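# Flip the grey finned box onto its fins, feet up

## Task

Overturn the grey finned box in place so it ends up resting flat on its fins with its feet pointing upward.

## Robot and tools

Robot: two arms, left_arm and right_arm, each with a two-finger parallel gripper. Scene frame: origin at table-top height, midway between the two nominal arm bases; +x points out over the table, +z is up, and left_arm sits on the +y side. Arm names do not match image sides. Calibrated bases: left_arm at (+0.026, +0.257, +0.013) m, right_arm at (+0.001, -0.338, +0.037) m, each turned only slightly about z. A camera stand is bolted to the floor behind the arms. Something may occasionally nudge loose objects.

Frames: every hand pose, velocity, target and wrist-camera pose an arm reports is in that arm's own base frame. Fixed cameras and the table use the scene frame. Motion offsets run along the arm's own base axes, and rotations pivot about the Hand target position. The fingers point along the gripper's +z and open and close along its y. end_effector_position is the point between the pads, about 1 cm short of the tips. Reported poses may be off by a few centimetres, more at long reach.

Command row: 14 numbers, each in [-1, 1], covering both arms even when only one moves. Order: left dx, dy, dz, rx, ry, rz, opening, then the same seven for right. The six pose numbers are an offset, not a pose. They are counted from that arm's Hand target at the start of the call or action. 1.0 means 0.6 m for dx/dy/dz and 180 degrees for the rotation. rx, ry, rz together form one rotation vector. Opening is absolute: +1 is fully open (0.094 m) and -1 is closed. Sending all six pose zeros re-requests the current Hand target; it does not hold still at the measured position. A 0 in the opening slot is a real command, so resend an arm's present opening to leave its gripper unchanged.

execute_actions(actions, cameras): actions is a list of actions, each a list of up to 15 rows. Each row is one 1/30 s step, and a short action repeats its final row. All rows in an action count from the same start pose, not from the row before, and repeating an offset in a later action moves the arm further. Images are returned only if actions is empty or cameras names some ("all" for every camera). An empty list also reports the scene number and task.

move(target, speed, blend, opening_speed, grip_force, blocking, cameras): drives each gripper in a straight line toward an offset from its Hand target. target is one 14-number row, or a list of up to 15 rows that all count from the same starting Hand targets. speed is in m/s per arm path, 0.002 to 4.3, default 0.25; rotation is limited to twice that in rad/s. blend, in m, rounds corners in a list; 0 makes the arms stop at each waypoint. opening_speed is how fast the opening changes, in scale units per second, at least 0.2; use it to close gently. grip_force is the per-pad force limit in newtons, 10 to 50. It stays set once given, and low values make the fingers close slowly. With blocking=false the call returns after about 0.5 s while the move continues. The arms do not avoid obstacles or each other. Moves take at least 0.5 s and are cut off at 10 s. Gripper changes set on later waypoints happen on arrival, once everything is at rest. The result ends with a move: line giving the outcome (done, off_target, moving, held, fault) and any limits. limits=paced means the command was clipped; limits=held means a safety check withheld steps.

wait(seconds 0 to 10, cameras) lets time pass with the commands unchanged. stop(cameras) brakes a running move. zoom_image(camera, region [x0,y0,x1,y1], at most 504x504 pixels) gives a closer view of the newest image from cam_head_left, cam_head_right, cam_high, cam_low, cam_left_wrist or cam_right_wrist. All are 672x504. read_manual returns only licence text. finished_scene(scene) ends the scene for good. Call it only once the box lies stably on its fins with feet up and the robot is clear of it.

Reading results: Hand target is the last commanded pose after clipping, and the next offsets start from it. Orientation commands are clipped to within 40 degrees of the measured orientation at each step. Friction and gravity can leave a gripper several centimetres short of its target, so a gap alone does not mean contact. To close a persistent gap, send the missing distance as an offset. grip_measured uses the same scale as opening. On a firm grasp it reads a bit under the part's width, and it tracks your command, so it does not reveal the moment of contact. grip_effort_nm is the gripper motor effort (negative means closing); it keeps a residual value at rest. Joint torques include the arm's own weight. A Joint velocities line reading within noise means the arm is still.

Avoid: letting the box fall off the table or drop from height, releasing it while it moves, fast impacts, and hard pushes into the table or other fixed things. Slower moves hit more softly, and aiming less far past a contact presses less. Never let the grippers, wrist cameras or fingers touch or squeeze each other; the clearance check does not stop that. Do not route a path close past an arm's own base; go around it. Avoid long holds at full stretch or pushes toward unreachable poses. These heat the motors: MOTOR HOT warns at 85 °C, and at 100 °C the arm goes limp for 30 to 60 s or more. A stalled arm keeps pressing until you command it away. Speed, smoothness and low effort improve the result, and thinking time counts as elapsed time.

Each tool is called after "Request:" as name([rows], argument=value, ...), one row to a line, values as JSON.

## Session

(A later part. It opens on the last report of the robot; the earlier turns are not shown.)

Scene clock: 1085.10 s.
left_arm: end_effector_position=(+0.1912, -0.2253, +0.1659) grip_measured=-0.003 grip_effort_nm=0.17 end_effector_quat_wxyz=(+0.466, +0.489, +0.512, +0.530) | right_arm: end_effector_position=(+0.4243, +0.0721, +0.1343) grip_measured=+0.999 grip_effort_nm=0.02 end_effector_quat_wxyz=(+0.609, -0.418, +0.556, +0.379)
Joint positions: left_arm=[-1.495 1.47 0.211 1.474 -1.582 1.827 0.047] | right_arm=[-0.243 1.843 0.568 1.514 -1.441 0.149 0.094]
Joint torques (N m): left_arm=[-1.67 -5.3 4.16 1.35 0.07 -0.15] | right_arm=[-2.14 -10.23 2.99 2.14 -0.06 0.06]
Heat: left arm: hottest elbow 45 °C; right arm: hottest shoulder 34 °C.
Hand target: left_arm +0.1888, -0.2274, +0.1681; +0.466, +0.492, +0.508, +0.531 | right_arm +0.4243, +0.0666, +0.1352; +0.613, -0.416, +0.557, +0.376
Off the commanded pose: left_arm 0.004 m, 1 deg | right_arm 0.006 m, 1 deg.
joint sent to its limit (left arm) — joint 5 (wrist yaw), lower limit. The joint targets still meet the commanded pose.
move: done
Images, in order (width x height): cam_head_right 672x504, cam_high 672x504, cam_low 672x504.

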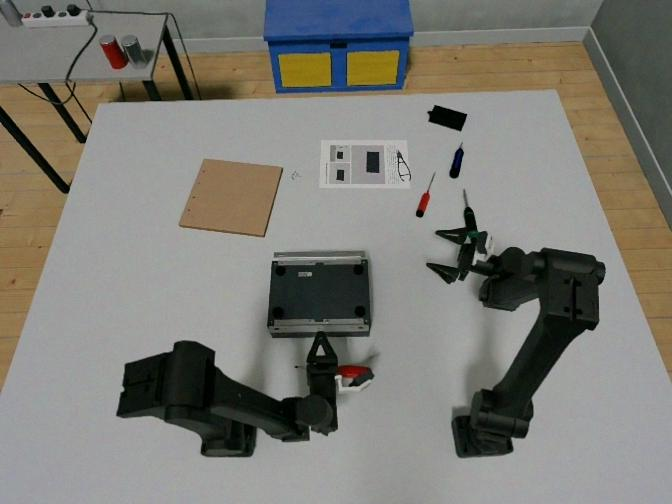

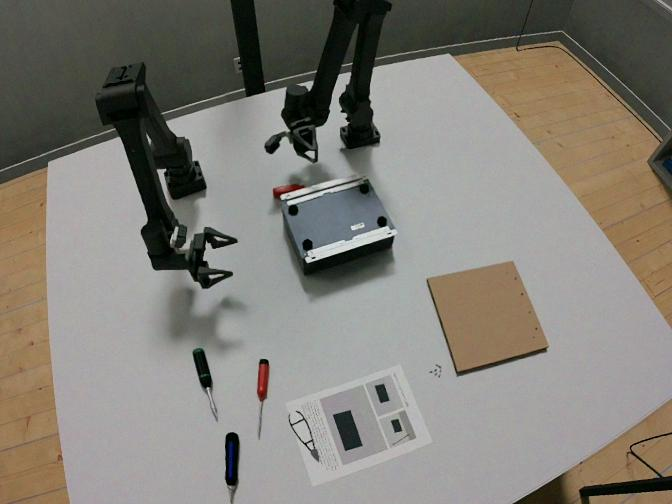

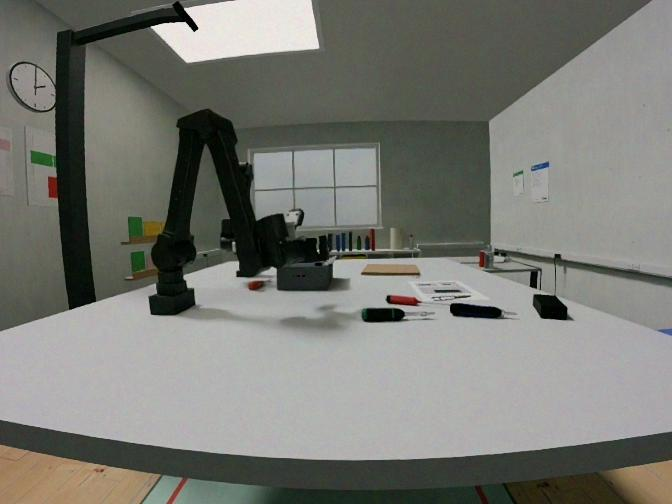

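Request:
move([
  [0.01,0.03,0.25,-0.0389,0.443,0,-1,0,0,0,0,0,0,1],
], speed=0.15, cameras=["cam_high","cam_head_right","cam_left_wrist"])

Scene clock: 1113.77 s.
left_arm: end_effector_position=(+0.1919, -0.2064, +0.2995) grip_measured=-0.988 grip_effort_nm=-0.60 end_effector_quat_wxyz=(+0.453, +0.498, +0.505, +0.541) | right_arm: end_effector_position=(+0.4240, +0.0722, +0.1355) grip_measured=+0.999 grip_effort_nm=0.02 end_effector_quat_wxyz=(+0.610, -0.419, +0.556, +0.379)
Joint positions: left_arm=[-1.485 0.86 0.333 0.956 -1.582 2.081 0.001] | right_arm=[-0.243 1.843 0.568 1.526 -1.441 0.16 0.094]
Joint torques (N m): left_arm=[0.03 -1.73 11.85 1.17 0.22 -0.16] | right_arm=[-1.9 -9.99 3.03 2.14 -0.01 0.1]
Heat: left arm: hottest elbow 43 °C; right arm: hottest shoulder 33 °C.
Hand target: left_arm +0.1948, -0.2096, +0.3182; +0.273, +0.632, +0.651, +0.320 | right_arm +0.4243, +0.0666, +0.1352; +0.613, -0.416, +0.557, +0.376
Off the commanded pose: left_arm 0.019 m, 80 deg; orientation clipped | right_arm 0.006 m, 1 deg.
joint sent to its limit (left arm) — joint 5 (wrist yaw), lower limit; joint 6 (wrist roll), upper limit. The joint targets are off in orientation, not in position.
move: off_target (left_arm); limits=paced
Images, in order (width x height): cam_head_right 672x504, cam_high 672x504, cam_left_wrist 672x504.

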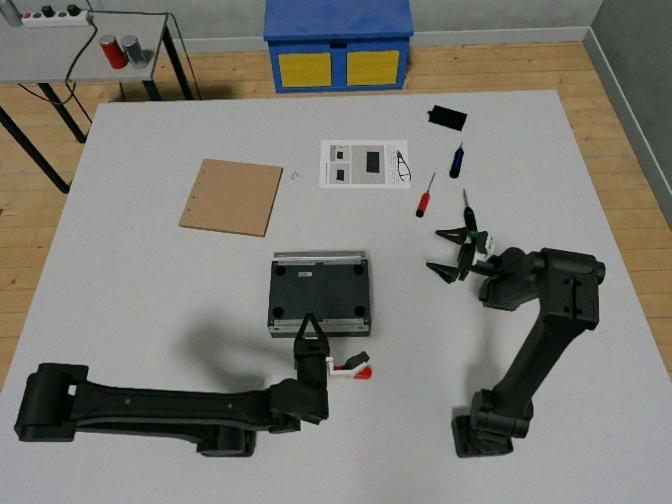

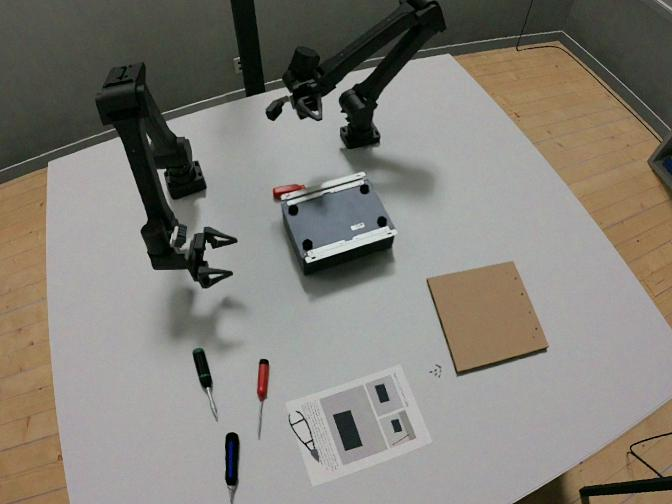

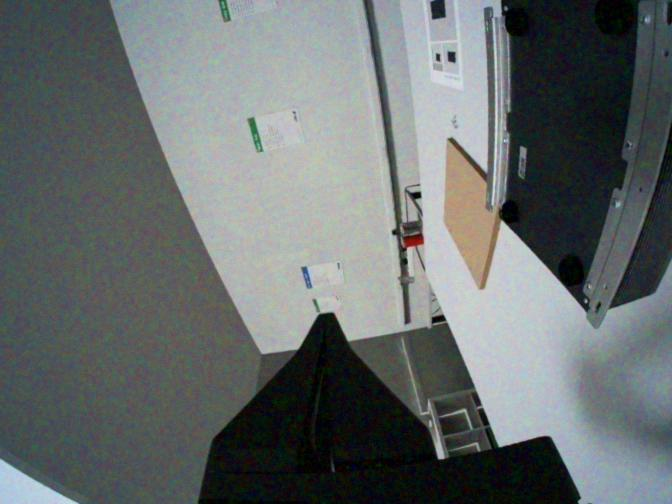

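Request:
move([
  [0.05,0.33,0.0,0,0,0,-1,0,0,0.1,0,0,0,0],
  [0.05,0.4,0.0,0,0,0,-1,-0.1,0.1,0.3,0,0,0,-1],
], speed=0.15, cameras=["cam_high","cam_head_right"])

Scene clock: 1145.43 s.
left_arm: end_effector_position=(+0.2217, +0.0280, +0.2928) grip_measured=-0.988 grip_effort_nm=-0.60 end_effector_quat_wxyz=(+0.261, +0.637, +0.661, +0.298) | right_arm: end_effector_position=(+0.3619, +0.1217, +0.3017) grip_measured=-0.986 grip_effort_nm=-0.72 end_effector_quat_wxyz=(+0.606, -0.404, +0.569, +0.382)
Joint positions: left_arm=[0.183 0.345 0.722 -1.136 0.071 1.686 0.001] | right_arm=[-0.13 1.081 0.507 0.68 -1.308 0.048 0.001]
Joint torques (N m): left_arm=[0.15 3.6 12.77 2.43 0.26 -0.12] | right_arm=[0.26 -4.78 9.43 1.25 0.14 -0.15]
Heat: left arm: hottest elbow 48 °C; right arm: hottest elbow 34 °C.
Hand target: left_arm +0.2247, +0.0306, +0.3181; +0.273, +0.632, +0.651, +0.320 | right_arm +0.3644, +0.1265, +0.3153; +0.613, -0.416, +0.557, +0.376
Off the commanded pose: left_arm 0.026 m, 3 deg | right_arm 0.015 m, 2 deg.
move: off_target (left_arm, right_arm); target 2's new opening was sent with right_arm's hand 0.014 m and 2 deg from that target; limits=paced
Images, in order (width x height): cam_head_right 672x504, cam_high 672x504.

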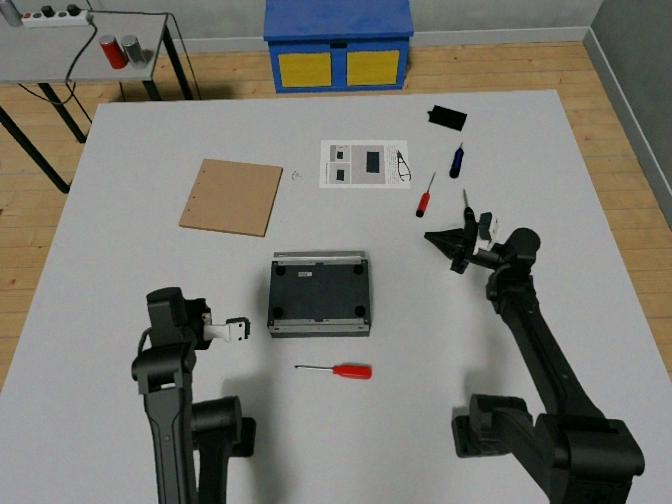

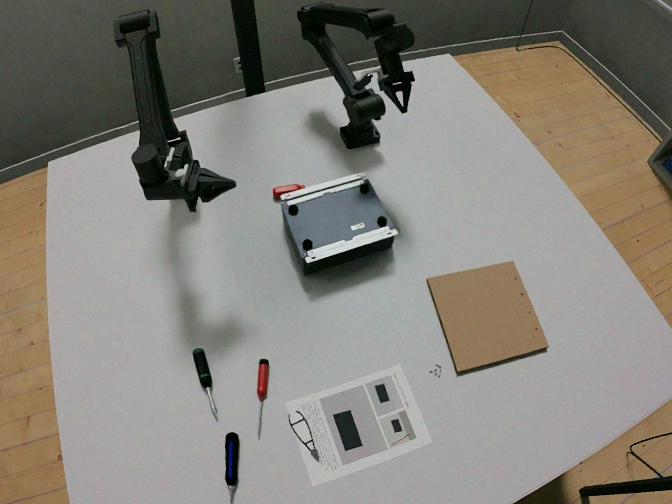

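Request:
move([
  [-0.066,-0.393,0.0,-0.026,0.275,0,-1,0,0,0,0,0,0,-1],
  [-0.066,-0.393,-0.46,-0.026,0.275,0,-1,0,0,0,0,0,0,-1],
], speed=[0.2,0.12], cameras=["cam_high","cam_head_right","cam_left_wrist"])

Scene clock: 1165.83 s.
left_arm: end_effector_position=(+0.1867, -0.2024, +0.0465) grip_measured=-0.988 grip_effort_nm=-0.60 end_effector_quat_wxyz=(+0.003, +0.697, +0.717, +0.002) | right_arm: end_effector_position=(+0.3619, +0.1217, +0.3017) grip_measured=-0.986 grip_effort_nm=-0.77 end_effector_quat_wxyz=(+0.607, -0.404, +0.568, +0.382)
Joint positions: left_arm=[-0.826 1.228 0.629 -0.966 -0.003 0.717 0.001] | right_arm=[-0.13 1.081 0.507 0.68 -1.308 0.046 0.001]
Joint torques (N m): left_arm=[-1.73 -3.72 7.32 1.01 0.23 -0.33] | right_arm=[-0.15 -4.95 9.44 1.36 0.16 -0.11]
Heat: left arm: hottest elbow 50 °C; right arm: hottest elbow 37 °C.
Hand target: left_arm +0.1850, -0.2052, +0.0421; +0.000, +0.696, +0.718, +0.000 | right_arm +0.3644, +0.1265, +0.3152; +0.613, -0.416, +0.557, +0.376
Off the commanded pose: left_arm 0.006 m, 0 deg | right_arm 0.015 m, 2 deg.
move: off_target (right_arm)
Images, in order (width x height): cam_head_right 672x504, cam_high 672x504, cam_left_wrist 672x504.

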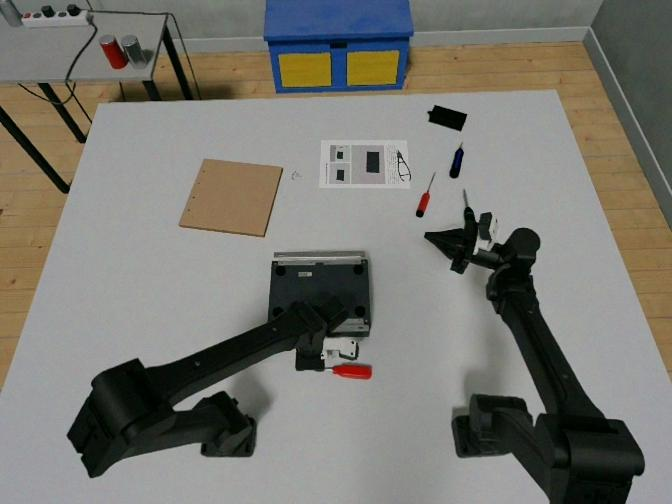

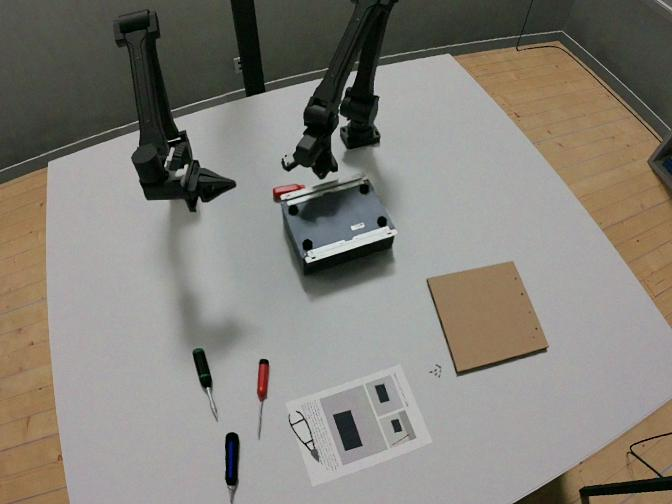

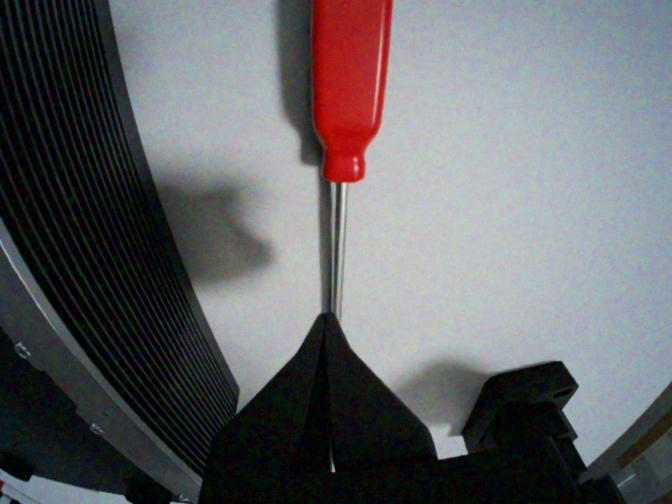

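Request:
move(target=[0.16,0,0,0,0,0,-1,0,0,0,0,0,0,-1], speed=0.06, cameras=["cam_high","cam_head_right","cam_left_wrist"])

Scene clock: 1175.23 s.
left_arm: end_effector_position=(+0.2448, -0.1938, +0.0373) grip_measured=-0.989 grip_effort_nm=-0.55 end_effector_quat_wxyz=(-0.028, +0.703, +0.711, -0.011) | right_arm: end_effector_position=(+0.3619, +0.1217, +0.3017) grip_measured=-0.986 grip_effort_nm=-0.77 end_effector_quat_wxyz=(+0.607, -0.404, +0.568, +0.382)
Joint positions: left_arm=[-0.66 1.394 0.746 -0.981 0.014 0.9 0.001] | right_arm=[-0.13 1.081 0.507 0.68 -1.308 0.046 0.001]
Joint torques (N m): left_arm=[1.85 -4.31 11.77 1.85 -0.52 -0.08] | right_arm=[0.56 -4.72 9.36 1.36 0.15 -0.12]
Heat: left arm: hottest elbow 50 °C; right arm: hottest elbow 38 °C.
Hand target: left_arm +0.2811, -0.2052, +0.0420; +0.000, +0.696, +0.718, +0.001 | right_arm +0.3644, +0.1265, +0.3152; +0.613, -0.416, +0.557, +0.376
Off the commanded pose: left_arm 0.038 m, 4 deg | right_arm 0.015 m, 2 deg.
move: off_target (left_arm, right_arm)
Images, in order (width x height): cam_head_right 672x504, cam_high 672x504, cam_left_wrist 672x504.

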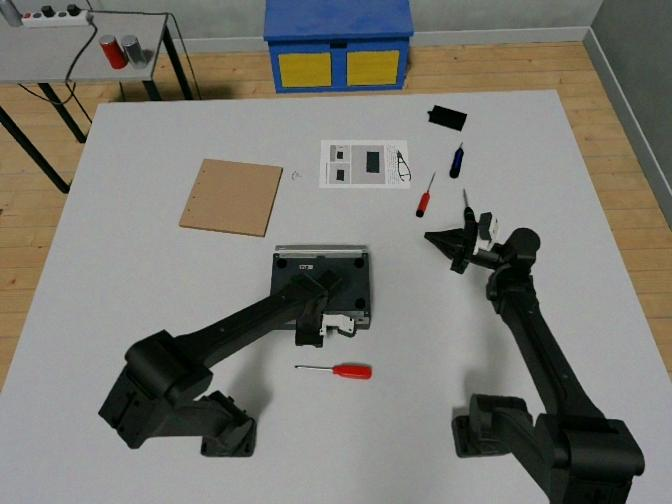

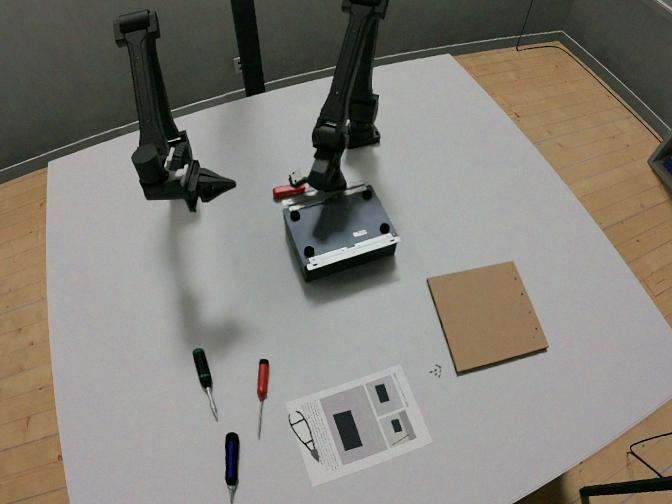

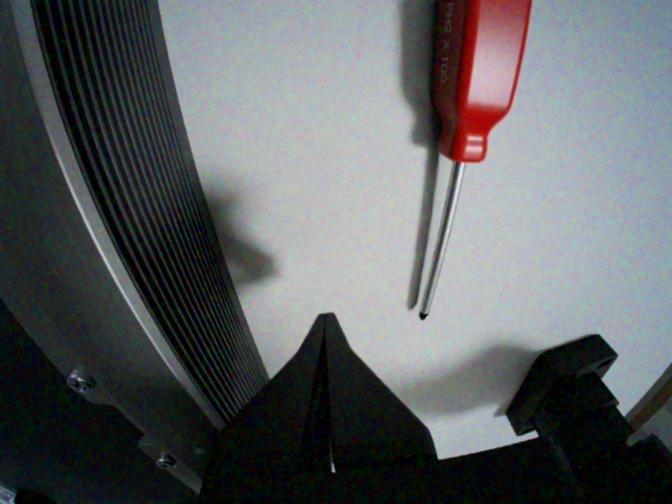

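Request:
move(target=[0.085,0,0,0,0,0,-1,0,0,0,0,0,0,-1], speed=0.06, cameras=["cam_high","cam_head_right"])

Scene clock: 1179.53 s.
left_arm: end_effector_position=(+0.2930, -0.1959, +0.0372) grip_measured=-0.989 grip_effort_nm=-0.55 end_effector_quat_wxyz=(-0.028, +0.704, +0.709, -0.011) | right_arm: end_effector_position=(+0.3619, +0.1217, +0.3017) grip_measured=-0.986 grip_effort_nm=-0.77 end_effector_quat_wxyz=(+0.607, -0.404, +0.568, +0.382)
Joint positions: left_arm=[-0.582 1.496 0.855 -0.989 0.011 0.981 0.001] | right_arm=[-0.13 1.081 0.507 0.68 -1.308 0.046 0.001]
Joint torques (N m): left_arm=[1.61 -5.95 12.23 1.74 -0.39 -0.11] | right_arm=[0.09 -4.78 9.43 1.22 0.18 -0.17]
Heat: left arm: hottest elbow 51 °C; right arm: hottest elbow 38 °C.
Hand target: left_arm +0.3320, -0.2052, +0.0421; +0.000, +0.696, +0.718, +0.000 | right_arm +0.3644, +0.1265, +0.3152; +0.613, -0.416, +0.557, +0.376
Off the commanded pose: left_arm 0.040 m, 4 deg | right_arm 0.015 m, 2 deg.
move: off_target (left_arm, right_arm)
Images, in order (width x height): cam_head_right 672x504, cam_high 672x504.

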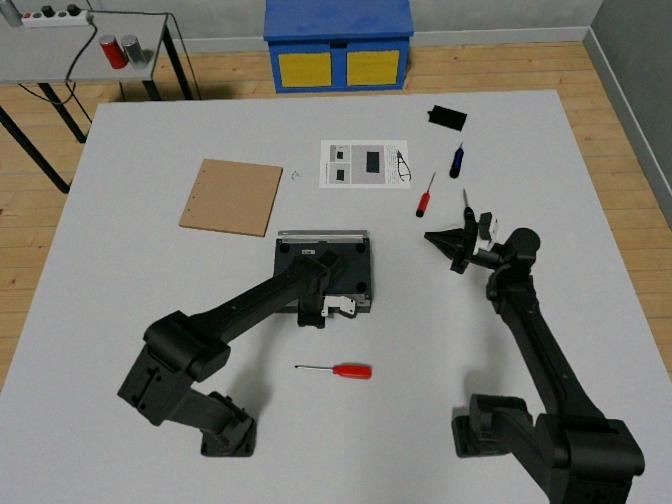

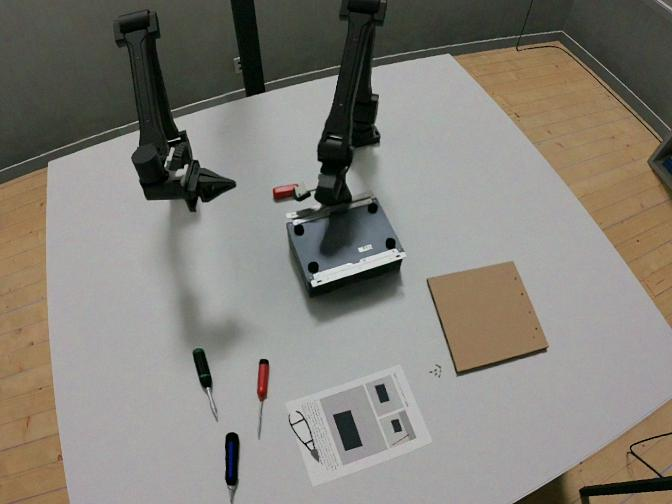

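Request:
move([
  [-0.14,0,0,0,0,0,-1,0,0,0,0,0,0,-1],
  [-0.16,0.0,0.3,0,0,0,-1,0,0,0,0,0,0,-1],
], speed=[0.06,0.15], blend=[0.02,0], cameras=["cam_high","cam_head_right"])

Scene clock: 1188.10 s.
left_arm: end_effector_position=(+0.2301, -0.1966, +0.2049) grip_measured=-0.989 grip_effort_nm=-0.55 end_effector_quat_wxyz=(-0.019, +0.697, +0.717, -0.002) | right_arm: end_effector_position=(+0.3619, +0.1217, +0.3017) grip_measured=-0.986 grip_effort_nm=-0.77 end_effector_quat_wxyz=(+0.607, -0.404, +0.568, +0.382)
Joint positions: left_arm=[-0.704 1.162 1.024 -1.471 0.002 0.839 0] | right_arm=[-0.13 1.081 0.507 0.68 -1.308 0.046 0.001]
Joint torques (N m): left_arm=[-1.73 -5.95 12.08 0.21 0.02 -0.31] | right_arm=[0.56 -4.42 9.44 1.37 0.19 -0.15]
Heat: left arm: hottest elbow 50 °C; right arm: hottest elbow 39 °C.
Hand target: left_arm +0.2361, -0.2052, +0.2221; +0.000, +0.696, +0.718, +0.001 | right_arm +0.3644, +0.1265, +0.3152; +0.613, -0.416, +0.557, +0.376
Off the commanded pose: left_arm 0.020 m, 2 deg | right_arm 0.015 m, 2 deg.
move: off_target (left_arm, right_arm)
Images, in order (width x height): cam_head_right 672x504, cam_high 672x504.

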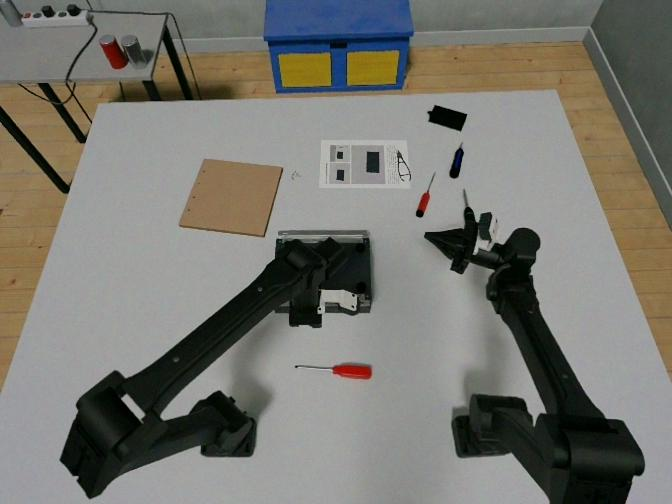

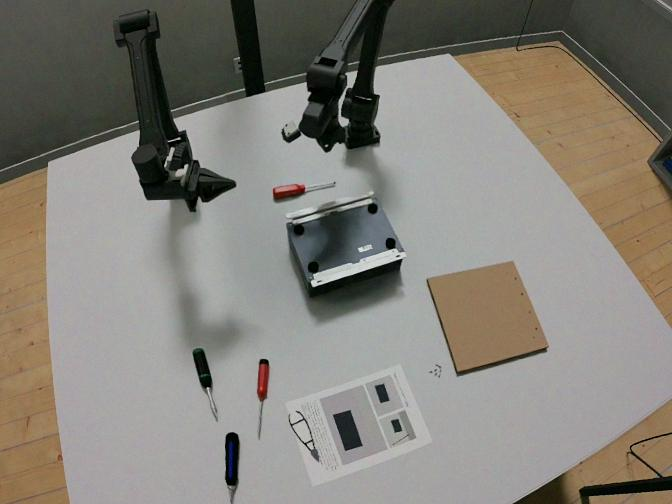

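Request:
finished_scene(scene=2)

The scene is finished: the task was done.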